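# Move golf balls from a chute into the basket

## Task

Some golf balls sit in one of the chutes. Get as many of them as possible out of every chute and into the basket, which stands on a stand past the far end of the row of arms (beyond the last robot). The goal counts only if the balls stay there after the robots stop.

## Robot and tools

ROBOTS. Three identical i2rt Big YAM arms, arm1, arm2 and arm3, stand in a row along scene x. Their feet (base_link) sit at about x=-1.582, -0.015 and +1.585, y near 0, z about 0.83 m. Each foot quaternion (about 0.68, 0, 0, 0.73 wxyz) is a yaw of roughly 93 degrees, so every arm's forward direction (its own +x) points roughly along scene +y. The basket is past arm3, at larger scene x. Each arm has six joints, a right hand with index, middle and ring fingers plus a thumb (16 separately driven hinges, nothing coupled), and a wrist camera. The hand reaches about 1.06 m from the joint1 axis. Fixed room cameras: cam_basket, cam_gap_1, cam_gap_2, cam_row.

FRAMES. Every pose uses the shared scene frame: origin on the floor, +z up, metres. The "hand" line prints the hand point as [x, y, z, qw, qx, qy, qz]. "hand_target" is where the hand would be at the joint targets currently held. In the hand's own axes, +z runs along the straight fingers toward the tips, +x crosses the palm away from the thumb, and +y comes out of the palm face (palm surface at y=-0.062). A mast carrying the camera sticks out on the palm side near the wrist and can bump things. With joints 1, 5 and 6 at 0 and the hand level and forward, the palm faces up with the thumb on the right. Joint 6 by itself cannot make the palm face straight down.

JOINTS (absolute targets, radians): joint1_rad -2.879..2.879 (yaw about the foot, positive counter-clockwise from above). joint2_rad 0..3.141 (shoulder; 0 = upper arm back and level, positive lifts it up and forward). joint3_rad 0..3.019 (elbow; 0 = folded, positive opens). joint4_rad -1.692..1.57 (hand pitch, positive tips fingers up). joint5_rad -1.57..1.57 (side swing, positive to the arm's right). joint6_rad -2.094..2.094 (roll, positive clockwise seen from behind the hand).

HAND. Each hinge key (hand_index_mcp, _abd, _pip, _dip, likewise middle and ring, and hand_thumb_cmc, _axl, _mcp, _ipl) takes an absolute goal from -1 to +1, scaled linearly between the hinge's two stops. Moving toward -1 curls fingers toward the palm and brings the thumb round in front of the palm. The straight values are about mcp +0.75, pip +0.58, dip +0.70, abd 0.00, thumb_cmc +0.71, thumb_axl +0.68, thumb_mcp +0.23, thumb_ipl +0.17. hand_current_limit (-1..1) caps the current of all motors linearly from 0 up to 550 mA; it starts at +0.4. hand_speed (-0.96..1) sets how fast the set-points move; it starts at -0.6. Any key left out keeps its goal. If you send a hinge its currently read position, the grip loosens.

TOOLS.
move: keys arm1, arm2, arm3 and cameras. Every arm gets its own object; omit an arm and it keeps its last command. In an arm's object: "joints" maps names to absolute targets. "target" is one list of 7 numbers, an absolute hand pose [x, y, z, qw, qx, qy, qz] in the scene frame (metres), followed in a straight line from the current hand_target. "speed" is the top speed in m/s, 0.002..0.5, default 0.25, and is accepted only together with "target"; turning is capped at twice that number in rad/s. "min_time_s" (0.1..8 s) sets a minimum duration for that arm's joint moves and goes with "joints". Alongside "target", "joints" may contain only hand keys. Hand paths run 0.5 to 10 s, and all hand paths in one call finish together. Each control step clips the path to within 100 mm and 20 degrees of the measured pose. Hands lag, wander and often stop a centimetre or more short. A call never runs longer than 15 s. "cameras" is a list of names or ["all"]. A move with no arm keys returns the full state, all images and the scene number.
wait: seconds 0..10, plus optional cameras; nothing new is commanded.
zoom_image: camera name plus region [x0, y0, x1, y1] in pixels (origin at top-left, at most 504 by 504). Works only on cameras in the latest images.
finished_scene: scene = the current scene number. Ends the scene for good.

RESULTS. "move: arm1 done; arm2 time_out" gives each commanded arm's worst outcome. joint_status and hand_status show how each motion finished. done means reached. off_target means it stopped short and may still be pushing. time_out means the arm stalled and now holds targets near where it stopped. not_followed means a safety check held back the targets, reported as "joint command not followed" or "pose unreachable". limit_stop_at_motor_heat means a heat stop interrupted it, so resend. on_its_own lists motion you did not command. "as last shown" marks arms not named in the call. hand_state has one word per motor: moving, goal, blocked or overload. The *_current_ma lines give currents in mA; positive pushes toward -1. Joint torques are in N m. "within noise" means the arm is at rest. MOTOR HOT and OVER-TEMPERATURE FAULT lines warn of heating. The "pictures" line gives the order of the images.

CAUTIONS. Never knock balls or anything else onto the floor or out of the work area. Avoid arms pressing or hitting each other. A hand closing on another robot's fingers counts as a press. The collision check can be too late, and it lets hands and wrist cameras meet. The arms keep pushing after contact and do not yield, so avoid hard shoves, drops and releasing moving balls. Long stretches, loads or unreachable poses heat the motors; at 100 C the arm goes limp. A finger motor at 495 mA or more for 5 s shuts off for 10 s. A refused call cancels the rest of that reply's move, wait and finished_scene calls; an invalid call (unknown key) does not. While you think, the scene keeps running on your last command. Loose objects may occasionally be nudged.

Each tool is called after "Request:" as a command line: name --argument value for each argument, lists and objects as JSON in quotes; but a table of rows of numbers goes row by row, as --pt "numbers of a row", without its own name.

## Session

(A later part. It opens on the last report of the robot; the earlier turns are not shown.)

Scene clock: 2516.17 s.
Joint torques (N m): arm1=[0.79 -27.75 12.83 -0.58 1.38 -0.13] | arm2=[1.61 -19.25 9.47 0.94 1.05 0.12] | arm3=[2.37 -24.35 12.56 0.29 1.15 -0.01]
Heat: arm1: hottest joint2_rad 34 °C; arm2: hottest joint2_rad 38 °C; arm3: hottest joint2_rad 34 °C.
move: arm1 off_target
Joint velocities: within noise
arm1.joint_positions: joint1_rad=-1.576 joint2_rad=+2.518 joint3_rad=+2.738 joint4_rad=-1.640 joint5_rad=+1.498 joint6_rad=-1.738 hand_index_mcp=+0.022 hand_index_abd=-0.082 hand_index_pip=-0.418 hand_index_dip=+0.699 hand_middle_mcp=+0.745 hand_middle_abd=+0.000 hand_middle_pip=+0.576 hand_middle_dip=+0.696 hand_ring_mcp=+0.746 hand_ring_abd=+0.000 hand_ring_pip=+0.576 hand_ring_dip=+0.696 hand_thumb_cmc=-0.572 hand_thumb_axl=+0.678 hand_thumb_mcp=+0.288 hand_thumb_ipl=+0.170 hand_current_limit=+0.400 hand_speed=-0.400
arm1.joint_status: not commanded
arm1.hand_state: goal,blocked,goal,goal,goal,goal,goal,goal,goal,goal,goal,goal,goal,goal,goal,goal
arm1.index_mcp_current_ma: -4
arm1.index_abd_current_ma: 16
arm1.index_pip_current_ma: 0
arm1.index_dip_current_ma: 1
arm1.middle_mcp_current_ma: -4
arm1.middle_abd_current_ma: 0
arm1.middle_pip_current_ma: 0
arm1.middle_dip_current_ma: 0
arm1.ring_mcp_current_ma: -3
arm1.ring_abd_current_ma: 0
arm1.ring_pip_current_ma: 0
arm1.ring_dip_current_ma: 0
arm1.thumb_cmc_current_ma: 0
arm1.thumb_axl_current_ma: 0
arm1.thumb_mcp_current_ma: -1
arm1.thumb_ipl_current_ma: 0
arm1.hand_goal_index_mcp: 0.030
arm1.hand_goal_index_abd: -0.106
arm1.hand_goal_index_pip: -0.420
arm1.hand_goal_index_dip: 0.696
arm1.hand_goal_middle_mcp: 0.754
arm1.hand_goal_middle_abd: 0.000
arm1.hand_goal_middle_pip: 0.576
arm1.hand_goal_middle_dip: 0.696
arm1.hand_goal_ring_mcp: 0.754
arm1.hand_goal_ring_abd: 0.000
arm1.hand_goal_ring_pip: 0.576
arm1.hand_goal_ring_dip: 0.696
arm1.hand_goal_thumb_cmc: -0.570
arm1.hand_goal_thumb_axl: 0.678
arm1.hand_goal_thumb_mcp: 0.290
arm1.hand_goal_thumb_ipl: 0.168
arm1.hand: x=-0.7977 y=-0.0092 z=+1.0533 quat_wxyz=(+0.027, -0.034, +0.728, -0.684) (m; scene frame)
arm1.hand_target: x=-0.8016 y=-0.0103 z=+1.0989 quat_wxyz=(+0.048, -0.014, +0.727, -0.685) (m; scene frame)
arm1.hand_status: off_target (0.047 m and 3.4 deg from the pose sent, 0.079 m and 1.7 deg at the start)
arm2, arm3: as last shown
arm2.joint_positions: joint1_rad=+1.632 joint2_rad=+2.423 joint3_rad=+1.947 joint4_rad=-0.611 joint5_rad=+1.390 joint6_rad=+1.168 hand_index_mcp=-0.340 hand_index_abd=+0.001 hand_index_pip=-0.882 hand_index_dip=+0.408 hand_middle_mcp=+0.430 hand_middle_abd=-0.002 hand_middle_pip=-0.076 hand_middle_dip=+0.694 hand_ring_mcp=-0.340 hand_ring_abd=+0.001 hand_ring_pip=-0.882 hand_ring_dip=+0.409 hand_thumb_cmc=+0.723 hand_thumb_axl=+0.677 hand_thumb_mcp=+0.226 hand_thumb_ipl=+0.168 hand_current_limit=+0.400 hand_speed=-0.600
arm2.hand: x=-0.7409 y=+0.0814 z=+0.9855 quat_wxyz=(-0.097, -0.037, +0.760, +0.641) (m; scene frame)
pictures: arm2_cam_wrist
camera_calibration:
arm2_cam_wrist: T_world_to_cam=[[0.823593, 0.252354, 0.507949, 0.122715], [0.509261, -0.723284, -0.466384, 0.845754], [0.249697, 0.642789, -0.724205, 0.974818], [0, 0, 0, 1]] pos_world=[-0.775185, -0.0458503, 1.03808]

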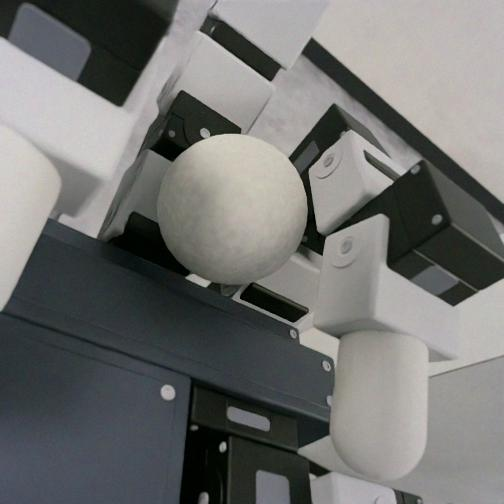

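Request:
move --cameras '["arm1_cam_wrist","cam_gap_1","arm2_cam_wrist"]'

Request:
zoom_image --camera "cam_gap_1" --region '[215, 130, 335, 250]'

Scene clock: 2519.90 s.
Joint torques (N m): arm1=[0.91 -27.69 12.85 -0.62 1.38 -0.15] | arm2=[1.79 -19.31 9.36 0.99 1.04 0.13] | arm3=[2.37 -24.41 12.56 0.27 1.16 -0.01]
Heat: arm1: hottest joint2_rad 35 °C; arm2: hottest joint2_rad 39 °C; arm3: hottest joint2_rad 34 °C.
Joint velocities: within noise
arm1.joint_positions: joint1_rad=-1.576 joint2_rad=+2.518 joint3_rad=+2.738 joint4_rad=-1.641 joint5_rad=+1.498 joint6_rad=-1.736 hand_index_mcp=+0.022 hand_index_abd=-0.082 hand_index_pip=-0.418 hand_index_dip=+0.699 hand_middle_mcp=+0.745 hand_middle_abd=+0.000 hand_middle_pip=+0.576 hand_middle_dip=+0.696 hand_ring_mcp=+0.746 hand_ring_abd=+0.000 hand_ring_pip=+0.576 hand_ring_dip=+0.696 hand_thumb_cmc=-0.572 hand_thumb_axl=+0.678 hand_thumb_mcp=+0.288 hand_thumb_ipl=+0.170 hand_current_limit=+0.400 hand_speed=-0.400
arm1.joint_status: not commanded
arm1.hand_state: goal,blocked,goal,goal,goal,goal,goal,goal,goal,goal,goal,goal,goal,goal,goal,goal
arm1.index_mcp_current_ma: -4
arm1.index_abd_current_ma: 16
arm1.index_pip_current_ma: 0
arm1.index_dip_current_ma: 1
arm1.middle_mcp_current_ma: -4
arm1.middle_abd_current_ma: 0
arm1.middle_pip_current_ma: 0
arm1.middle_dip_current_ma: 0
arm1.ring_mcp_current_ma: -3
arm1.ring_abd_current_ma: 0
arm1.ring_pip_current_ma: 0
arm1.ring_dip_current_ma: 0
arm1.thumb_cmc_current_ma: 0
arm1.thumb_axl_current_ma: 0
arm1.thumb_mcp_current_ma: -1
arm1.thumb_ipl_current_ma: 0
arm1.hand_goal_index_mcp: 0.030
arm1.hand_goal_index_abd: -0.106
arm1.hand_goal_index_pip: -0.420
arm1.hand_goal_index_dip: 0.696
arm1.hand_goal_middle_mcp: 0.754
arm1.hand_goal_middle_abd: 0.000
arm1.hand_goal_middle_pip: 0.576
arm1.hand_goal_middle_dip: 0.696
arm1.hand_goal_ring_mcp: 0.754
arm1.hand_goal_ring_abd: 0.000
arm1.hand_goal_ring_pip: 0.576
arm1.hand_goal_ring_dip: 0.696
arm1.hand_goal_thumb_cmc: -0.570
arm1.hand_goal_thumb_axl: 0.678
arm1.hand_goal_thumb_mcp: 0.290
arm1.hand_goal_thumb_ipl: 0.168
arm1.hand: x=-0.7977 y=-0.0092 z=+1.0533 quat_wxyz=(+0.027, -0.034, +0.728, -0.684) (m; scene frame)
arm1.hand_target: x=-0.8016 y=-0.0103 z=+1.0989 quat_wxyz=(+0.048, -0.014, +0.727, -0.685) (m; scene frame)
arm1.hand_status: off_target (0.047 m and 3.4 deg from the pose sent, 0.079 m and 1.7 deg at the start)
arm2.joint_positions: joint1_rad=+1.632 joint2_rad=+2.423 joint3_rad=+1.947 joint4_rad=-0.611 joint5_rad=+1.390 joint6_rad=+1.168 hand_index_mcp=-0.340 hand_index_abd=+0.001 hand_index_pip=-0.882 hand_index_dip=+0.408 hand_middle_mcp=+0.430 hand_middle_abd=-0.002 hand_middle_pip=-0.076 hand_middle_dip=+0.694 hand_ring_mcp=-0.340 hand_ring_abd=+0.001 hand_ring_pip=-0.882 hand_ring_dip=+0.409 hand_thumb_cmc=+0.723 hand_thumb_axl=+0.677 hand_thumb_mcp=+0.226 hand_thumb_ipl=+0.168 hand_current_limit=+0.400 hand_speed=-0.600
arm2.joint_status: not commanded
arm2.hand_state: goal,goal,goal,goal,goal,goal,goal,goal,goal,goal,goal,goal,goal,goal,goal,goal
arm2.index_mcp_current_ma: 7
arm2.index_abd_current_ma: 2
arm2.index_pip_current_ma: -1
arm2.index_dip_current_ma: 9
arm2.middle_mcp_current_ma: 87
arm2.middle_abd_current_ma: -8
arm2.middle_pip_current_ma: 19
arm2.middle_dip_current_ma: -9
arm2.ring_mcp_current_ma: 8
arm2.ring_abd_current_ma: 2
arm2.ring_pip_current_ma: -2
arm2.ring_dip_current_ma: 11
arm2.thumb_cmc_current_ma: 39
arm2.thumb_axl_current_ma: -4
arm2.thumb_mcp_current_ma: -1
arm2.thumb_ipl_current_ma: -2
arm2.hand_goal_index_mcp: -0.342
arm2.hand_goal_index_abd: 0.000
arm2.hand_goal_index_pip: -0.882
arm2.hand_goal_index_dip: 0.406
arm2.hand_goal_middle_mcp: 0.412
arm2.hand_goal_middle_abd: 0.000
arm2.hand_goal_middle_pip: -0.080
arm2.hand_goal_middle_dip: 0.696
arm2.hand_goal_ring_mcp: -0.342
arm2.hand_goal_ring_abd: 0.000
arm2.hand_goal_ring_pip: -0.882
arm2.hand_goal_ring_dip: 0.406
arm2.hand_goal_thumb_cmc: 0.714
arm2.hand_goal_thumb_axl: 0.678
arm2.hand_goal_thumb_mcp: 0.226
arm2.hand_goal_thumb_ipl: 0.168
arm2.hand: x=-0.7409 y=+0.0814 z=+0.9855 quat_wxyz=(-0.097, -0.037, +0.760, +0.641) (m; scene frame)
arm2.hand_target: x=-0.7462 y=+0.0847 z=+0.9930 quat_wxyz=(-0.118, -0.012, +0.759, +0.640) (m; scene frame)
arm2.hand_status: not commanded
arm3.joint_positions: joint1_rad=-1.543 joint2_rad=+2.581 joint3_rad=+2.690 joint4_rad=-1.512 joint5_rad=+1.563 joint6_rad=-1.853 hand_index_mcp=-0.130 hand_index_abd=-0.103 hand_index_pip=+0.065 hand_index_dip=+0.699 hand_middle_mcp=+0.973 hand_middle_abd=-0.001 hand_middle_pip=+0.575 hand_middle_dip=+0.696 hand_ring_mcp=+0.973 hand_ring_abd=-0.002 hand_ring_pip=+0.575 hand_ring_dip=+0.693 hand_thumb_cmc=-0.568 hand_thumb_axl=+0.677 hand_thumb_mcp=+0.297 hand_thumb_ipl=+0.170 hand_current_limit=+0.400 hand_speed=-0.600
arm3.joint_status: not commanded
arm3.hand_state: goal,goal,goal,goal,goal,goal,goal,goal,goal,goal,goal,goal,goal,goal,goal,goal
arm3.index_mcp_current_ma: -6
arm3.index_abd_current_ma: 1
arm3.index_pip_current_ma: 1
arm3.index_dip_current_ma: 1
arm3.middle_mcp_current_ma: -3
arm3.middle_abd_current_ma: 0
arm3.middle_pip_current_ma: 0
arm3.middle_dip_current_ma: 0
arm3.ring_mcp_current_ma: -4
arm3.ring_abd_current_ma: 0
arm3.ring_pip_current_ma: 0
arm3.ring_dip_current_ma: -1
arm3.thumb_cmc_current_ma: 0
arm3.thumb_axl_current_ma: 0
arm3.thumb_mcp_current_ma: -1
arm3.thumb_ipl_current_ma: 1
arm3.hand_goal_index_mcp: -0.120
arm3.hand_goal_index_abd: -0.106
arm3.hand_goal_index_pip: 0.062
arm3.hand_goal_index_dip: 0.696
arm3.hand_goal_middle_mcp: 0.980
arm3.hand_goal_middle_abd: 0.000
arm3.hand_goal_middle_pip: 0.576
arm3.hand_goal_middle_dip: 0.696
arm3.hand_goal_ring_mcp: 0.980
arm3.hand_goal_ring_abd: 0.000
arm3.hand_goal_ring_pip: 0.576
arm3.hand_goal_ring_dip: 0.696
arm3.hand_goal_thumb_cmc: -0.570
arm3.hand_goal_thumb_axl: 0.678
arm3.hand_goal_thumb_mcp: 0.300
arm3.hand_goal_thumb_ipl: 0.168
arm3.hand: x=+2.3828 y=-0.1616 z=+0.9794 quat_wxyz=(-0.003, -0.078, +0.705, -0.704) (m; scene frame)
arm3.hand_target: x=+2.3889 y=-0.1501 z=+0.9852 quat_wxyz=(+0.011, -0.074, +0.705, -0.705) (m; scene frame)
arm3.hand_status: not commanded
pictures: arm1_cam_wrist, arm2_cam_wrist, cam_gap_1
camera_calibration:
arm1_cam_wrist: T_world_to_cam=[[0.762617, 0.0449826, -0.645285, 1.32689], [0.401652, 0.749035, 0.526899, -0.275802], [0.507042, -0.661002, 0.553159, -0.0614855], [0, 0, 0, 1]] pos_world=[-0.869953, 0.106257, 1.03555]
arm2_cam_wrist: T_world_to_cam=[[0.823593, 0.252354, 0.507949, 0.122715], [0.509261, -0.723284, -0.466384, 0.845754], [0.249697, 0.642789, -0.724205, 0.974818], [0, 0, 0, 1]] pos_world=[-0.775185, -0.0458503, 1.03808]

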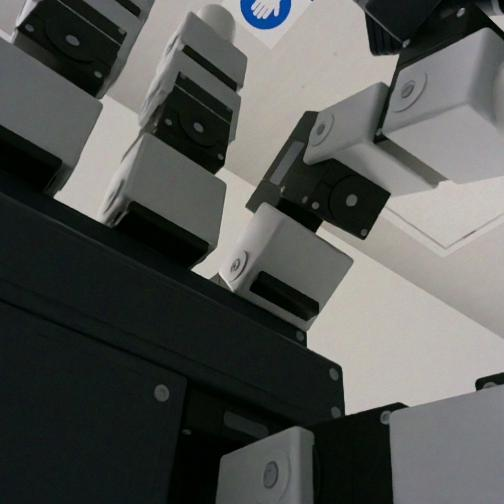

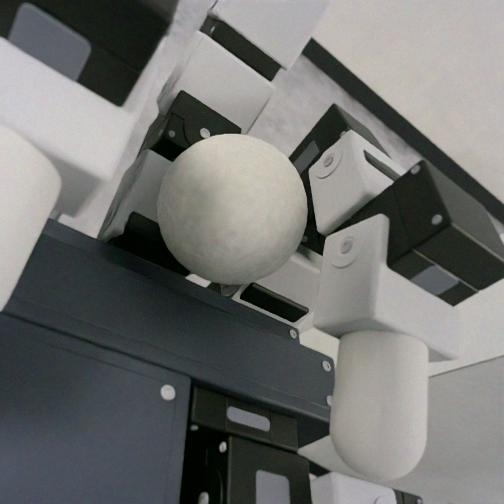

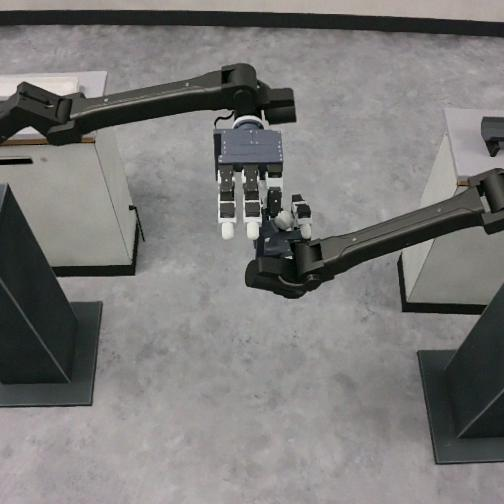

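Scaled by 4.200.

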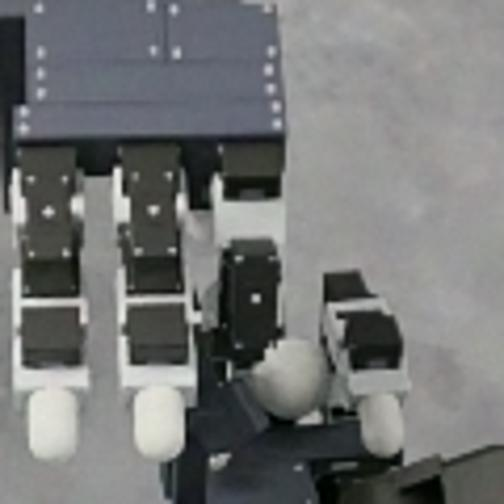

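Request:
move --arm1 '{"target":[-0.792,-0.002,1.052,0.041,-0.008,0.728,-0.685],"speed":0.04}' --cameras '["arm1_cam_wrist","cam_gap_1","arm2_cam_wrist"]'

Request:
zoom_image --camera "cam_gap_1" --region '[215, 130, 335, 250]'

Scene clock: 2570.47 s.
Joint torques (N m): arm1=[1.55 -23.53 11.17 -0.36 1.32 -0.04] | arm2=[1.49 -19.31 9.36 0.92 1.06 0.05] | arm3=[2.32 -24.29 12.57 0.27 1.15 -0.01]
Heat: arm1: hottest joint2_rad 41 °C; arm2: hottest joint2_rad 40 °C; arm3: hottest joint3_rad 35 °C.
move: arm1 done
Joint velocities: within noise
arm1.joint_positions: joint1_rad=-1.576 joint2_rad=+2.519 joint3_rad=+2.738 joint4_rad=-1.676 joint5_rad=+1.500 joint6_rad=-1.645 hand_index_mcp=+0.022 hand_index_abd=-0.088 hand_index_pip=-0.418 hand_index_dip=+0.699 hand_middle_mcp=+0.745 hand_middle_abd=+0.000 hand_middle_pip=+0.576 hand_middle_dip=+0.696 hand_ring_mcp=+0.746 hand_ring_abd=+0.000 hand_ring_pip=+0.576 hand_ring_dip=+0.696 hand_thumb_cmc=-0.572 hand_thumb_axl=+0.678 hand_thumb_mcp=+0.288 hand_thumb_ipl=+0.170 hand_current_limit=+0.400 hand_speed=-0.400
arm1.joint_status: not commanded
arm1.hand_state: goal,goal,goal,goal,goal,goal,goal,goal,goal,goal,goal,goal,goal,goal,goal,goal
arm1.index_mcp_current_ma: -4
arm1.index_abd_current_ma: 10
arm1.index_pip_current_ma: 0
arm1.index_dip_current_ma: 1
arm1.middle_mcp_current_ma: -4
arm1.middle_abd_current_ma: 0
arm1.middle_pip_current_ma: 0
arm1.middle_dip_current_ma: 0
arm1.ring_mcp_current_ma: -3
arm1.ring_abd_current_ma: 0
arm1.ring_pip_current_ma: 0
arm1.ring_dip_current_ma: 0
arm1.thumb_cmc_current_ma: 0
arm1.thumb_axl_current_ma: 0
arm1.thumb_mcp_current_ma: -1
arm1.thumb_ipl_current_ma: 0
arm1.hand_goal_index_mcp: 0.030
arm1.hand_goal_index_abd: -0.106
arm1.hand_goal_index_pip: -0.420
arm1.hand_goal_index_dip: 0.696
arm1.hand_goal_middle_mcp: 0.754
arm1.hand_goal_middle_abd: 0.000
arm1.hand_goal_middle_pip: 0.576
arm1.hand_goal_middle_dip: 0.696
arm1.hand_goal_ring_mcp: 0.754
arm1.hand_goal_ring_abd: 0.000
arm1.hand_goal_ring_pip: 0.576
arm1.hand_goal_ring_dip: 0.696
arm1.hand_goal_thumb_cmc: -0.570
arm1.hand_goal_thumb_axl: 0.678
arm1.hand_goal_thumb_mcp: 0.290
arm1.hand_goal_thumb_ipl: 0.168
arm1.hand: x=-0.7959 y=-0.0093 z=+1.0534 quat_wxyz=(+0.044, -0.013, +0.728, -0.684) (m; scene frame)
arm1.hand_target: x=-0.7924 y=-0.0022 z=+1.0519 quat_wxyz=(+0.049, -0.015, +0.727, -0.684) (m; scene frame)
arm1.hand_status: done (0.008 m and 0.7 deg from the pose sent, 0.009 m and 3.4 deg at the start)
arm2, arm3: as last shown
arm2.joint_positions: joint1_rad=+1.632 joint2_rad=+2.423 joint3_rad=+1.947 joint4_rad=-0.611 joint5_rad=+1.390 joint6_rad=+1.172 hand_index_mcp=-0.340 hand_index_abd=+0.001 hand_index_pip=-0.882 hand_index_dip=+0.408 hand_middle_mcp=+0.430 hand_middle_abd=-0.002 hand_middle_pip=-0.076 hand_middle_dip=+0.694 hand_ring_mcp=-0.340 hand_ring_abd=+0.001 hand_ring_pip=-0.882 hand_ring_dip=+0.409 hand_thumb_cmc=+0.723 hand_thumb_axl=+0.677 hand_thumb_mcp=+0.226 hand_thumb_ipl=+0.168 hand_current_limit=+0.400 hand_speed=-0.600
arm2.hand: x=-0.7406 y=+0.0815 z=+0.9853 quat_wxyz=(-0.099, -0.036, +0.760, +0.641) (m; scene frame)
pictures: arm1_cam_wrist, arm2_cam_wrist, cam_gap_1
camera_calibration:
arm1_cam_wrist: T_world_to_cam=[[0.79676, 0.042005, -0.602834, 1.30797], [0.377102, 0.744945, 0.550319, -0.320756], [0.472194, -0.665802, 0.577703, -0.116165], [0, 0, 0, 1]] pos_world=[-0.866332, 0.106661, 1.03212]
arm2_cam_wrist: T_world_to_cam=[[0.825617, 0.252236, 0.504712, 0.127226], [0.507099, -0.723936, -0.467726, 0.845356], [0.247402, 0.642101, -0.725602, 0.974366], [0, 0, 0, 1]] pos_world=[-0.774779, -0.0457488, 1.03818]

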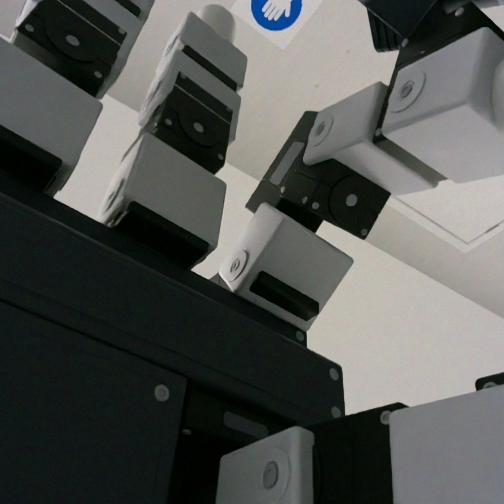

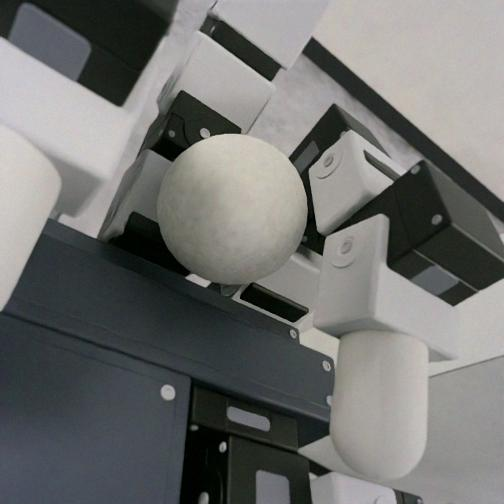

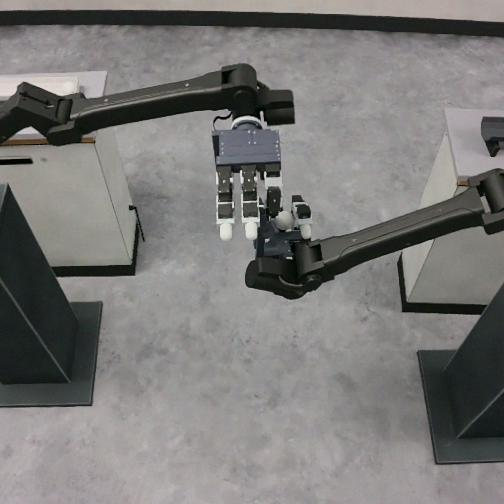

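Scaled by 4.200.

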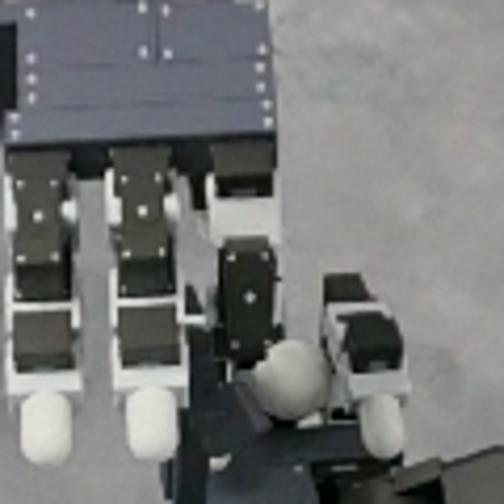

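Request:
move --arm1 '{"target":[-0.774,-0.004,1.045,0.041,-0.008,0.728,-0.685],"speed":0.04}' --cameras '["arm2_cam_wrist"]'

Scene clock: 2580.73 s.
Joint torques (N m): arm1=[1.26 -24.47 12.55 1.01 1.3 -0.17] | arm2=[1.73 -19.25 9.36 0.95 1.05 -0.04] | arm3=[2.37 -24.41 12.57 0.28 1.15 0]
Heat: arm1: hottest joint2_rad 40 °C; arm2: hottest joint2_rad 40 °C; arm3: hottest joint3_rad 35 °C.
move: arm1 off_target
Joint velocities: within noise
arm1.joint_positions: joint1_rad=-1.576 joint2_rad=+2.571 joint3_rad=+2.784 joint4_rad=-1.574 joint5_rad=+1.501 joint6_rad=-1.775 hand_index_mcp=+0.022 hand_index_abd=-0.103 hand_index_pip=-0.418 hand_index_dip=+0.699 hand_middle_mcp=+0.745 hand_middle_abd=+0.000 hand_middle_pip=+0.576 hand_middle_dip=+0.696 hand_ring_mcp=+0.746 hand_ring_abd=+0.000 hand_ring_pip=+0.576 hand_ring_dip=+0.696 hand_thumb_cmc=-0.572 hand_thumb_axl=+0.678 hand_thumb_mcp=+0.288 hand_thumb_ipl=+0.170 hand_current_limit=+0.400 hand_speed=-0.400
arm1.joint_status: not commanded
arm1.hand_state: goal,goal,goal,goal,goal,goal,goal,goal,goal,goal,goal,goal,goal,goal,goal,goal
arm1.index_mcp_current_ma: -4
arm1.index_abd_current_ma: 1
arm1.index_pip_current_ma: 0
arm1.index_dip_current_ma: 1
arm1.middle_mcp_current_ma: -4
arm1.middle_abd_current_ma: 0
arm1.middle_pip_current_ma: 0
arm1.middle_dip_current_ma: 0
arm1.ring_mcp_current_ma: -3
arm1.ring_abd_current_ma: 0
arm1.ring_pip_current_ma: 0
arm1.ring_dip_current_ma: 0
arm1.thumb_cmc_current_ma: 0
arm1.thumb_axl_current_ma: 0
arm1.thumb_mcp_current_ma: -1
arm1.thumb_ipl_current_ma: 0
arm1.hand_goal_index_mcp: 0.030
arm1.hand_goal_index_abd: -0.106
arm1.hand_goal_index_pip: -0.420
arm1.hand_goal_index_dip: 0.696
arm1.hand_goal_middle_mcp: 0.754
arm1.hand_goal_middle_abd: 0.000
arm1.hand_goal_middle_pip: 0.576
arm1.hand_goal_middle_dip: 0.696
arm1.hand_goal_ring_mcp: 0.754
arm1.hand_goal_ring_abd: 0.000
arm1.hand_goal_ring_pip: 0.576
arm1.hand_goal_ring_dip: 0.696
arm1.hand_goal_thumb_cmc: -0.570
arm1.hand_goal_thumb_axl: 0.678
arm1.hand_goal_thumb_mcp: 0.290
arm1.hand_goal_thumb_ipl: 0.168
arm1.hand: x=-0.7819 y=-0.0084 z=+1.0339 quat_wxyz=(+0.035, -0.028, +0.727, -0.685) (m; scene frame)
arm1.hand_target: x=-0.7751 y=-0.0041 z=+1.0450 quat_wxyz=(+0.052, -0.016, +0.726, -0.685) (m; scene frame)
arm1.hand_status: off_target (0.014 m and 2.3 deg from the pose sent, 0.024 m and 0.7 deg at the start)
arm2, arm3: as last shown
arm2.joint_positions: joint1_rad=+1.632 joint2_rad=+2.423 joint3_rad=+1.947 joint4_rad=-0.611 joint5_rad=+1.390 joint6_rad=+1.182 hand_index_mcp=-0.340 hand_index_abd=+0.001 hand_index_pip=-0.882 hand_index_dip=+0.408 hand_middle_mcp=+0.430 hand_middle_abd=-0.002 hand_middle_pip=-0.076 hand_middle_dip=+0.694 hand_ring_mcp=-0.340 hand_ring_abd=+0.001 hand_ring_pip=-0.882 hand_ring_dip=+0.409 hand_thumb_cmc=+0.723 hand_thumb_axl=+0.677 hand_thumb_mcp=+0.226 hand_thumb_ipl=+0.168 hand_current_limit=+0.400 hand_speed=-0.600
arm2.hand: x=-0.7398 y=+0.0816 z=+0.9850 quat_wxyz=(-0.102, -0.032, +0.761, +0.640) (m; scene frame)
pictures: arm2_cam_wrist
camera_calibration:
arm2_cam_wrist: T_world_to_cam=[[0.831017, 0.251884, 0.49595, 0.139252], [0.501239, -0.725686, -0.471316, 0.844219], [0.241187, 0.640261, -0.729311, 0.973053], [0, 0, 0, 1]] pos_world=[-0.773564, -0.0454446, 1.03849]

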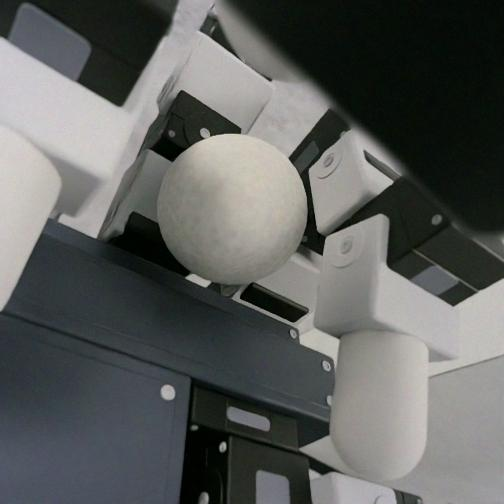

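Request:
move --arm1 '{"target":[-0.772,0.004,1.10,0.041,-0.008,0.728,-0.685],"speed":0.06}' --cameras '["arm2_cam_wrist"]'

Scene clock: 2585.03 s.
Joint torques (N m): arm1=[1.9 -26.52 12.11 1.29 1.25 -0.17] | arm2=[1.32 -19.14 9.35 0.92 1.05 -0.06] | arm3=[2.37 -24.35 12.57 0.27 1.15 -0.01]
Heat: arm1: hottest joint2_rad 39 °C; arm2: hottest joint2_rad 40 °C; arm3: hottest joint3_rad 35 °C.
move: arm1 off_target
Joint velocities: within noise
arm1.joint_positions: joint1_rad=-1.576 joint2_rad=+2.571 joint3_rad=+2.871 joint4_rad=-1.474 joint5_rad=+1.507 joint6_rad=-1.980 hand_index_mcp=+0.022 hand_index_abd=-0.103 hand_index_pip=-0.418 hand_index_dip=+0.699 hand_middle_mcp=+0.745 hand_middle_abd=+0.000 hand_middle_pip=+0.576 hand_middle_dip=+0.696 hand_ring_mcp=+0.746 hand_ring_abd=+0.000 hand_ring_pip=+0.576 hand_ring_dip=+0.696 hand_thumb_cmc=-0.572 hand_thumb_axl=+0.678 hand_thumb_mcp=+0.288 hand_thumb_ipl=+0.170 hand_current_limit=+0.400 hand_speed=-0.400
arm1.joint_status: not commanded
arm1.hand_state: goal,goal,goal,goal,goal,goal,goal,goal,goal,goal,goal,goal,goal,goal,goal,goal
arm1.index_mcp_current_ma: -4
arm1.index_abd_current_ma: 1
arm1.index_pip_current_ma: 0
arm1.index_dip_current_ma: 1
arm1.middle_mcp_current_ma: -4
arm1.middle_abd_current_ma: 0
arm1.middle_pip_current_ma: 0
arm1.middle_dip_current_ma: 0
arm1.ring_mcp_current_ma: -3
arm1.ring_abd_current_ma: 0
arm1.ring_pip_current_ma: 0
arm1.ring_dip_current_ma: 0
arm1.thumb_cmc_current_ma: 0
arm1.thumb_axl_current_ma: 0
arm1.thumb_mcp_current_ma: -1
arm1.thumb_ipl_current_ma: 0
arm1.hand_goal_index_mcp: 0.030
arm1.hand_goal_index_abd: -0.106
arm1.hand_goal_index_pip: -0.420
arm1.hand_goal_index_dip: 0.696
arm1.hand_goal_middle_mcp: 0.754
arm1.hand_goal_middle_abd: 0.000
arm1.hand_goal_middle_pip: 0.576
arm1.hand_goal_middle_dip: 0.696
arm1.hand_goal_ring_mcp: 0.754
arm1.hand_goal_ring_abd: 0.000
arm1.hand_goal_ring_pip: 0.576
arm1.hand_goal_ring_dip: 0.696
arm1.hand_goal_thumb_cmc: -0.570
arm1.hand_goal_thumb_axl: 0.678
arm1.hand_goal_thumb_mcp: 0.290
arm1.hand_goal_thumb_ipl: 0.168
arm1.hand: x=-0.7772 y=-0.0085 z=+1.0716 quat_wxyz=(+0.033, -0.037, +0.723, -0.689) (m; scene frame)
arm1.hand_target: x=-0.7739 y=+0.0037 z=+1.0997 quat_wxyz=(+0.059, -0.022, +0.722, -0.689) (m; scene frame)
arm1.hand_status: off_target (0.031 m and 3.6 deg from the pose sent, 0.068 m and 2.4 deg at the start)
arm2, arm3: as last shown
pictures: arm2_cam_wrist
camera_calibration:
arm2_cam_wrist: T_world_to_cam=[[0.831017, 0.251884, 0.49595, 0.139252], [0.501239, -0.725686, -0.471316, 0.844219], [0.241187, 0.640261, -0.729311, 0.973053], [0, 0, 0, 1]] pos_world=[-0.773564, -0.0454446, 1.03849]

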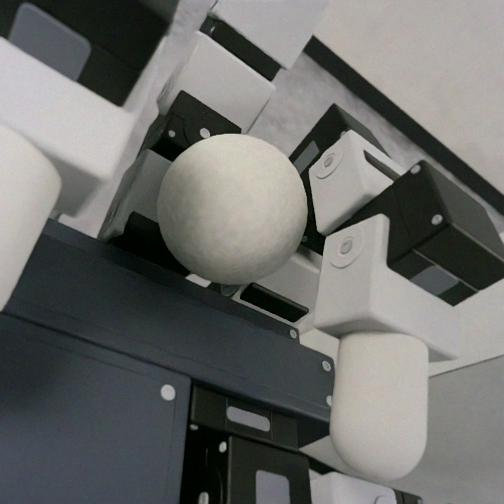

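Request:
move --arm1 '{"target":[-0.80,-0.004,1.14,0.041,-0.008,0.728,-0.685],"speed":0.1}' --cameras '["cam_gap_1"]'

Request:
move --arm1 '{"target":[-0.90,-0.012,1.15,0.041,-0.008,0.728,-0.685],"speed":0.15}' --cameras '["arm2_cam_wrist"]'

Scene clock: 2588.17 s.
Joint torques (N m): arm1=[1.44 -25.35 10.17 0.05 1.15 0.04] | arm2=[1.61 -19.43 9.37 0.88 1.06 -0.04] | arm3=[2.37 -24.41 12.57 0.27 1.15 -0.01]
Heat: arm1: hottest joint2_rad 39 °C; arm2: hottest joint2_rad 40 °C; arm3: hottest joint3_rad 35 °C.
move: arm1 off_target
Joint velocities: within noise
arm1.joint_positions: joint1_rad=-1.576 joint2_rad=+2.499 joint3_rad=+2.871 joint4_rad=-1.578 joint5_rad=+1.507 joint6_rad=-1.928 hand_index_mcp=+0.022 hand_index_abd=-0.103 hand_index_pip=-0.418 hand_index_dip=+0.699 hand_middle_mcp=+0.745 hand_middle_abd=+0.000 hand_middle_pip=+0.576 hand_middle_dip=+0.696 hand_ring_mcp=+0.746 hand_ring_abd=+0.000 hand_ring_pip=+0.576 hand_ring_dip=+0.696 hand_thumb_cmc=-0.572 hand_thumb_axl=+0.678 hand_thumb_mcp=+0.288 hand_thumb_ipl=+0.170 hand_current_limit=+0.400 hand_speed=-0.400
arm1.joint_status: not commanded
arm1.hand_state: goal,goal,goal,goal,goal,goal,goal,goal,goal,goal,goal,goal,goal,goal,goal,goal
arm1.index_mcp_current_ma: -4
arm1.index_abd_current_ma: 1
arm1.index_pip_current_ma: 0
arm1.index_dip_current_ma: 1
arm1.middle_mcp_current_ma: -4
arm1.middle_abd_current_ma: 0
arm1.middle_pip_current_ma: 0
arm1.middle_dip_current_ma: 0
arm1.ring_mcp_current_ma: -3
arm1.ring_abd_current_ma: 0
arm1.ring_pip_current_ma: 0
arm1.ring_dip_current_ma: 0
arm1.thumb_cmc_current_ma: 0
arm1.thumb_axl_current_ma: 0
arm1.thumb_mcp_current_ma: -1
arm1.thumb_ipl_current_ma: 0
arm1.hand_goal_index_mcp: 0.030
arm1.hand_goal_index_abd: -0.106
arm1.hand_goal_index_pip: -0.420
arm1.hand_goal_index_dip: 0.696
arm1.hand_goal_middle_mcp: 0.754
arm1.hand_goal_middle_abd: 0.000
arm1.hand_goal_middle_pip: 0.576
arm1.hand_goal_middle_dip: 0.696
arm1.hand_goal_ring_mcp: 0.754
arm1.hand_goal_ring_abd: 0.000
arm1.hand_goal_ring_pip: 0.576
arm1.hand_goal_ring_dip: 0.696
arm1.hand_goal_thumb_cmc: -0.570
arm1.hand_goal_thumb_axl: 0.678
arm1.hand_goal_thumb_mcp: 0.290
arm1.hand_goal_thumb_ipl: 0.168
arm1.hand: x=-0.7989 y=-0.0096 z=+1.1218 quat_wxyz=(+0.039, -0.029, +0.724, -0.688) (m; scene frame)
arm1.hand_target: x=-0.8004 y=-0.0043 z=+1.1396 quat_wxyz=(+0.054, -0.019, +0.724, -0.687) (m; scene frame)
arm1.hand_status: off_target (0.019 m and 2.5 deg from the pose sent, 0.072 m and 3.6 deg at the start)
arm2, arm3: as last shown
pictures: cam_gap_1

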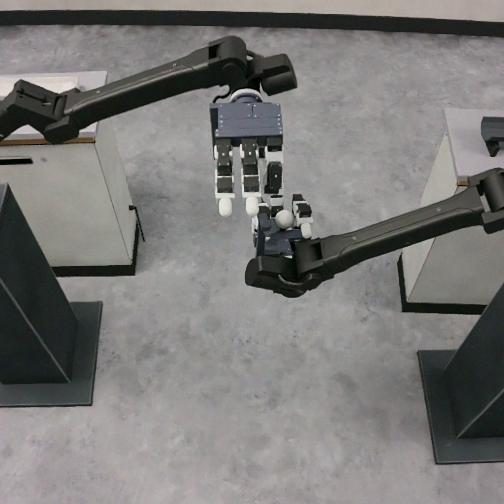

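Scene clock: 2589.93 s.
Joint torques (N m): arm1=[1.44 -21.83 8.53 -0.47 1.32 0.02] | arm2=[1.32 -19.31 9.35 0.92 1.04 -0.06] | arm3=[2.37 -24.35 12.57 0.28 1.15 0]
Heat: arm1: hottest joint2_rad 39 °C; arm2: hottest joint2_rad 40 °C; arm3: hottest joint3_rad 35 °C.
move: arm1 done
Joint velocities: within noise
arm1.joint_positions: joint1_rad=-1.576 joint2_rad=+2.097 joint3_rad=+2.218 joint4_rad=-1.686 joint5_rad=+1.499 joint6_rad=-1.546 hand_index_mcp=+0.022 hand_index_abd=-0.103 hand_index_pip=-0.418 hand_index_dip=+0.699 hand_middle_mcp=+0.745 hand_middle_abd=+0.000 hand_middle_pip=+0.576 hand_middle_dip=+0.696 hand_ring_mcp=+0.746 hand_ring_abd=+0.000 hand_ring_pip=+0.576 hand_ring_dip=+0.696 hand_thumb_cmc=-0.572 hand_thumb_axl=+0.678 hand_thumb_mcp=+0.288 hand_thumb_ipl=+0.170 hand_current_limit=+0.400 hand_speed=-0.400
arm1.joint_status: not commanded
arm1.hand_state: goal,goal,goal,goal,goal,goal,goal,goal,goal,goal,goal,goal,goal,goal,goal,goal
arm1.index_mcp_current_ma: -4
arm1.index_abd_current_ma: 1
arm1.index_pip_current_ma: 0
arm1.index_dip_current_ma: 1
arm1.middle_mcp_current_ma: -4
arm1.middle_abd_current_ma: 0
arm1.middle_pip_current_ma: 0
arm1.middle_dip_current_ma: 0
arm1.ring_mcp_current_ma: -3
arm1.ring_abd_current_ma: 0
arm1.ring_pip_current_ma: 0
arm1.ring_dip_current_ma: 0
arm1.thumb_cmc_current_ma: 0
arm1.thumb_axl_current_ma: 0
arm1.thumb_mcp_current_ma: -1
arm1.thumb_ipl_current_ma: 0
arm1.hand_goal_index_mcp: 0.030
arm1.hand_goal_index_abd: -0.106
arm1.hand_goal_index_pip: -0.420
arm1.hand_goal_index_dip: 0.696
arm1.hand_goal_middle_mcp: 0.754
arm1.hand_goal_middle_abd: 0.000
arm1.hand_goal_middle_pip: 0.576
arm1.hand_goal_middle_dip: 0.696
arm1.hand_goal_ring_mcp: 0.754
arm1.hand_goal_ring_abd: 0.000
arm1.hand_goal_ring_pip: 0.576
arm1.hand_goal_ring_dip: 0.696
arm1.hand_goal_thumb_cmc: -0.570
arm1.hand_goal_thumb_axl: 0.678
arm1.hand_goal_thumb_mcp: 0.290
arm1.hand_goal_thumb_ipl: 0.168
arm1.hand: x=-0.8982 y=-0.0161 z=+1.1422 quat_wxyz=(+0.039, -0.014, +0.729, -0.684) (m; scene frame)
arm1.hand_target: x=-0.9000 y=-0.0123 z=+1.1499 quat_wxyz=(+0.045, -0.012, +0.728, -0.684) (m; scene frame)
arm1.hand_status: done (0.009 m and 0.7 deg from the pose sent, 0.105 m and 2.5 deg at the start; a joint's target at an end of its range on 35 of 53 steps)
arm2, arm3: as last shown
pictures: arm2_cam_wrist
camera_calibration:
arm2_cam_wrist: T_world_to_cam=[[0.831017, 0.251884, 0.49595, 0.139252], [0.501239, -0.725686, -0.471316, 0.844219], [0.241187, 0.640261, -0.729311, 0.973053], [0, 0, 0, 1]] pos_world=[-0.773564, -0.0454446, 1.03849]

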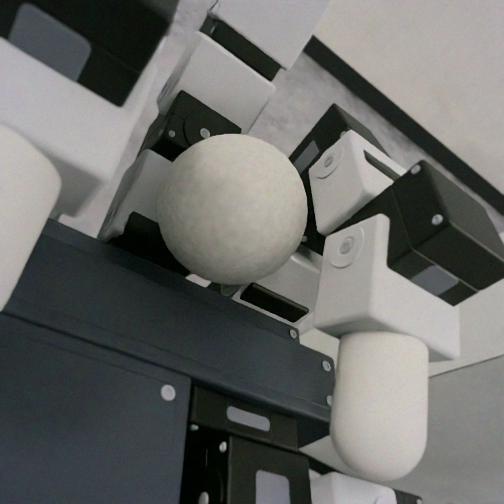

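Request:
move --arm1 '{"joints":{"joint1_rad":-1.40,"joint2_rad":1.3,"joint3_rad":1.2,"joint4_rad":-1.35,"joint6_rad":-1.56,"hand_index_mcp":0.144,"hand_index_pip":-0.812,"hand_index_dip":0.696,"hand_index_abd":-0.107,"hand_thumb_cmc":-0.571,"hand_thumb_axl":0.677,"hand_thumb_mcp":0.34,"hand_thumb_ipl":0.168},"min_time_s":3}' --arm2 '{"joints":{"hand_speed":-0.8,"hand_middle_mcp":-0.1,"hand_middle_pip":-0.518,"hand_middle_dip":0.043}}' --arm3 '{"joints":{"joint1_rad":-1.4,"joint2_rad":1.9,"joint3_rad":2.25,"joint4_rad":-1.66},"min_time_s":5}' --cameras '["arm2_cam_wrist","cam_gap_1","arm1_cam_wrist"]'

Request:
zoom_image --camera "cam_gap_1" --region '[45, 65, 95, 115]'

Scene clock: 2615.90 s.
Joint torques (N m): arm1=[2.2 -10.87 8.5 0.87 1.29 -0.16] | arm2=[1.67 -19.14 9.33 0.91 1.03 -0.05] | arm3=[2.37 -20.25 8.25 0.39 1.13 0.01]
Heat: arm1: hottest joint2_rad 39 °C; arm2: hottest joint2_rad 40 °C; arm3: hottest joint3_rad 35 °C.
move: arm1 done; arm2 off_target; arm3 done
Joint velocities: within noise
arm1.joint_positions: joint1_rad=-1.416 joint2_rad=+1.314 joint3_rad=+1.198 joint4_rad=-1.363 joint5_rad=+1.499 joint6_rad=-1.549 hand_index_mcp=+0.134 hand_index_abd=-0.103 hand_index_pip=-0.806 hand_index_dip=+0.699 hand_middle_mcp=+0.745 hand_middle_abd=+0.000 hand_middle_pip=+0.576 hand_middle_dip=+0.696 hand_ring_mcp=+0.746 hand_ring_abd=+0.000 hand_ring_pip=+0.576 hand_ring_dip=+0.696 hand_thumb_cmc=-0.572 hand_thumb_axl=+0.678 hand_thumb_mcp=+0.336 hand_thumb_ipl=+0.170 hand_current_limit=+0.400 hand_speed=-0.400
arm1.joint_status: all done
arm1.hand_state: goal,goal,goal,goal,goal,goal,goal,goal,goal,goal,goal,goal,goal,goal,goal,goal
arm1.index_mcp_current_ma: -5
arm1.index_abd_current_ma: 0
arm1.index_pip_current_ma: 2
arm1.index_dip_current_ma: 1
arm1.middle_mcp_current_ma: -4
arm1.middle_abd_current_ma: 0
arm1.middle_pip_current_ma: 0
arm1.middle_dip_current_ma: 0
arm1.ring_mcp_current_ma: -3
arm1.ring_abd_current_ma: 0
arm1.ring_pip_current_ma: 0
arm1.ring_dip_current_ma: 0
arm1.thumb_cmc_current_ma: 0
arm1.thumb_axl_current_ma: 0
arm1.thumb_mcp_current_ma: -1
arm1.thumb_ipl_current_ma: 0
arm1.hand_goal_index_mcp: 0.144
arm1.hand_goal_index_abd: -0.106
arm1.hand_goal_index_pip: -0.812
arm1.hand_goal_index_dip: 0.696
arm1.hand_goal_middle_mcp: 0.754
arm1.hand_goal_middle_abd: 0.000
arm1.hand_goal_middle_pip: 0.576
arm1.hand_goal_middle_dip: 0.696
arm1.hand_goal_ring_mcp: 0.754
arm1.hand_goal_ring_abd: 0.000
arm1.hand_goal_ring_pip: 0.576
arm1.hand_goal_ring_dip: 0.696
arm1.hand_goal_thumb_cmc: -0.570
arm1.hand_goal_thumb_axl: 0.678
arm1.hand_goal_thumb_mcp: 0.340
arm1.hand_goal_thumb_ipl: 0.168
arm1.hand: x=-1.1461 y=+0.0329 z=+1.1432 quat_wxyz=(+0.123, -0.044, +0.727, -0.674) (m; scene frame)
arm1.hand_target: x=-1.1459 y=+0.0397 z=+1.1495 quat_wxyz=(+0.135, -0.044, +0.726, -0.673) (m; scene frame)
arm1.hand_status: not commanded
arm2.joint_positions: joint1_rad=+1.632 joint2_rad=+2.423 joint3_rad=+1.947 joint4_rad=-0.611 joint5_rad=+1.390 joint6_rad=+1.183 hand_index_mcp=-0.340 hand_index_abd=+0.001 hand_index_pip=-0.882 hand_index_dip=+0.408 hand_middle_mcp=-0.065 hand_middle_abd=-0.002 hand_middle_pip=-0.517 hand_middle_dip=+0.046 hand_ring_mcp=-0.340 hand_ring_abd=+0.001 hand_ring_pip=-0.882 hand_ring_dip=+0.409 hand_thumb_cmc=+0.723 hand_thumb_axl=+0.677 hand_thumb_mcp=+0.226 hand_thumb_ipl=+0.168 hand_current_limit=+0.400 hand_speed=-0.800
arm2.joint_status: hand_middle_mcp off_target (ended at -0.065, target -0.100); the others done
arm2.hand_state: goal,goal,goal,goal,blocked,goal,goal,goal,goal,goal,goal,goal,goal,goal,goal,goal
arm2.index_mcp_current_ma: 7
arm2.index_abd_current_ma: 2
arm2.index_pip_current_ma: -1
arm2.index_dip_current_ma: 9
arm2.middle_mcp_current_ma: 174
arm2.middle_abd_current_ma: -8
arm2.middle_pip_current_ma: 6
arm2.middle_dip_current_ma: 10
arm2.ring_mcp_current_ma: 8
arm2.ring_abd_current_ma: 2
arm2.ring_pip_current_ma: -2
arm2.ring_dip_current_ma: 11
arm2.thumb_cmc_current_ma: 39
arm2.thumb_axl_current_ma: -4
arm2.thumb_mcp_current_ma: -1
arm2.thumb_ipl_current_ma: -2
arm2.hand_goal_index_mcp: -0.342
arm2.hand_goal_index_abd: 0.000
arm2.hand_goal_index_pip: -0.882
arm2.hand_goal_index_dip: 0.406
arm2.hand_goal_middle_mcp: -0.100
arm2.hand_goal_middle_abd: 0.000
arm2.hand_goal_middle_pip: -0.518
arm2.hand_goal_middle_dip: 0.044
arm2.hand_goal_ring_mcp: -0.342
arm2.hand_goal_ring_abd: 0.000
arm2.hand_goal_ring_pip: -0.882
arm2.hand_goal_ring_dip: 0.406
arm2.hand_goal_thumb_cmc: 0.714
arm2.hand_goal_thumb_axl: 0.678
arm2.hand_goal_thumb_mcp: 0.226
arm2.hand_goal_thumb_ipl: 0.168
arm2.hand: x=-0.7397 y=+0.0816 z=+0.9850 quat_wxyz=(-0.102, -0.032, +0.761, +0.640) (m; scene frame)
arm2.hand_target: x=-0.7462 y=+0.0847 z=+0.9930 quat_wxyz=(-0.118, -0.012, +0.759, +0.640) (m; scene frame)
arm2.hand_status: not commanded
arm3.joint_positions: joint1_rad=-1.414 joint2_rad=+1.916 joint3_rad=+2.252 joint4_rad=-1.652 joint5_rad=+1.563 joint6_rad=-1.853 hand_index_mcp=-0.130 hand_index_abd=-0.103 hand_index_pip=+0.065 hand_index_dip=+0.699 hand_middle_mcp=+0.973 hand_middle_abd=-0.001 hand_middle_pip=+0.575 hand_middle_dip=+0.696 hand_ring_mcp=+0.973 hand_ring_abd=-0.002 hand_ring_pip=+0.575 hand_ring_dip=+0.693 hand_thumb_cmc=-0.568 hand_thumb_axl=+0.677 hand_thumb_mcp=+0.297 hand_thumb_ipl=+0.170 hand_current_limit=+0.400 hand_speed=-0.600
arm3.joint_status: all done
arm3.hand_state: goal,goal,goal,goal,goal,goal,goal,goal,goal,goal,goal,goal,goal,goal,goal,goal
arm3.index_mcp_current_ma: -6
arm3.index_abd_current_ma: 1
arm3.index_pip_current_ma: 1
arm3.index_dip_current_ma: 1
arm3.middle_mcp_current_ma: -3
arm3.middle_abd_current_ma: 0
arm3.middle_pip_current_ma: 0
arm3.middle_dip_current_ma: 0
arm3.ring_mcp_current_ma: -4
arm3.ring_abd_current_ma: 0
arm3.ring_pip_current_ma: 0
arm3.ring_dip_current_ma: -1
arm3.thumb_cmc_current_ma: 0
arm3.thumb_axl_current_ma: 0
arm3.thumb_mcp_current_ma: -1
arm3.thumb_ipl_current_ma: 1
arm3.hand_goal_index_mcp: -0.120
arm3.hand_goal_index_abd: -0.106
arm3.hand_goal_index_pip: 0.062
arm3.hand_goal_index_dip: 0.696
arm3.hand_goal_middle_mcp: 0.980
arm3.hand_goal_middle_abd: 0.000
arm3.hand_goal_middle_pip: 0.576
arm3.hand_goal_middle_dip: 0.696
arm3.hand_goal_ring_mcp: 0.980
arm3.hand_goal_ring_abd: 0.000
arm3.hand_goal_ring_pip: 0.576
arm3.hand_goal_ring_dip: 0.696
arm3.hand_goal_thumb_cmc: -0.570
arm3.hand_goal_thumb_axl: 0.678
arm3.hand_goal_thumb_mcp: 0.300
arm3.hand_goal_thumb_ipl: 0.168
arm3.hand: x=+2.2227 y=-0.0971 z=+1.2565 quat_wxyz=(+0.073, -0.093, +0.704, -0.701) (m; scene frame)
arm3.hand_target: x=+2.2172 y=-0.0899 z=+1.2649 quat_wxyz=(+0.081, -0.095, +0.703, -0.700) (m; scene frame)
arm3.hand_status: not commanded
pictures: arm1_cam_wrist, arm2_cam_wrist, cam_gap_1
camera_calibration:
arm1_cam_wrist: T_world_to_cam=[[0.82168, 0.172961, -0.543071, 1.59535], [0.218591, 0.784344, 0.580536, -0.487066], [0.526365, -0.595725, 0.606672, 0.0520403], [0, 0, 0, 1]] pos_world=[-1.23179, 0.137096, 1.11758]
arm2_cam_wrist: T_world_to_cam=[[0.831196, 0.251862, 0.495661, 0.139689], [0.501033, -0.725759, -0.471422, 0.844167], [0.240997, 0.640187, -0.729439, 0.973035], [0, 0, 0, 1]] pos_world=[-0.773563, -0.0454444, 1.03849]

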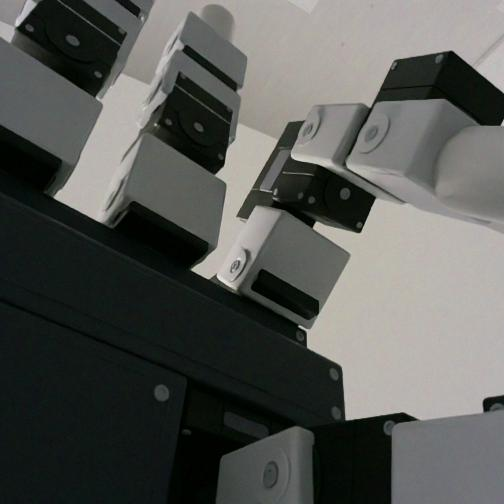

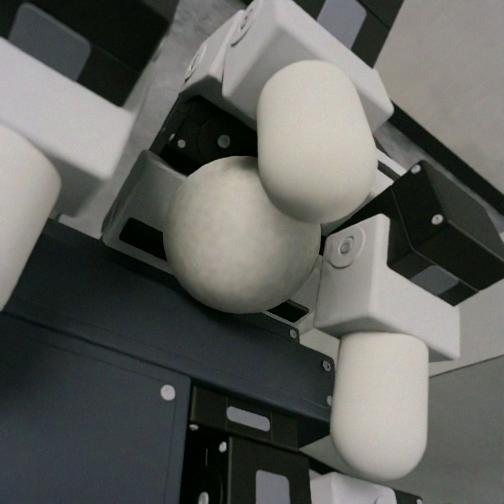

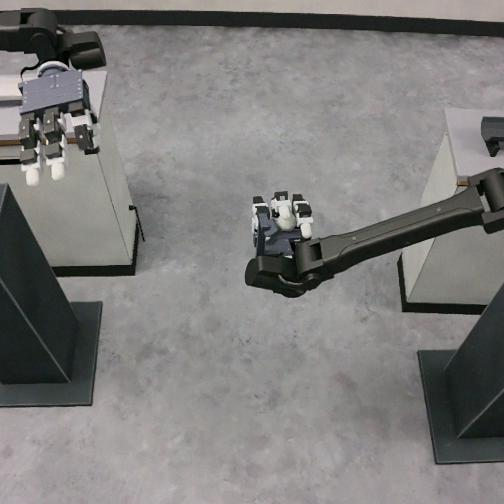

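Scaled by 10.080.

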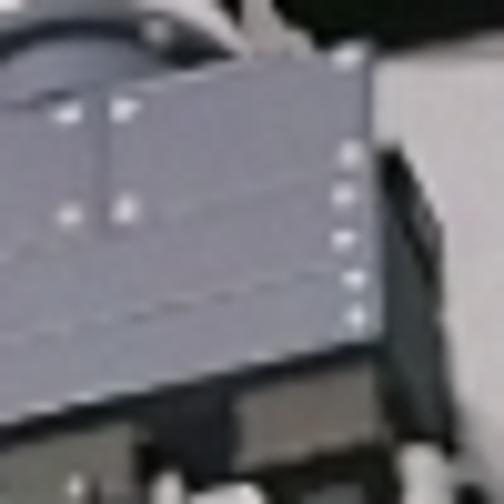

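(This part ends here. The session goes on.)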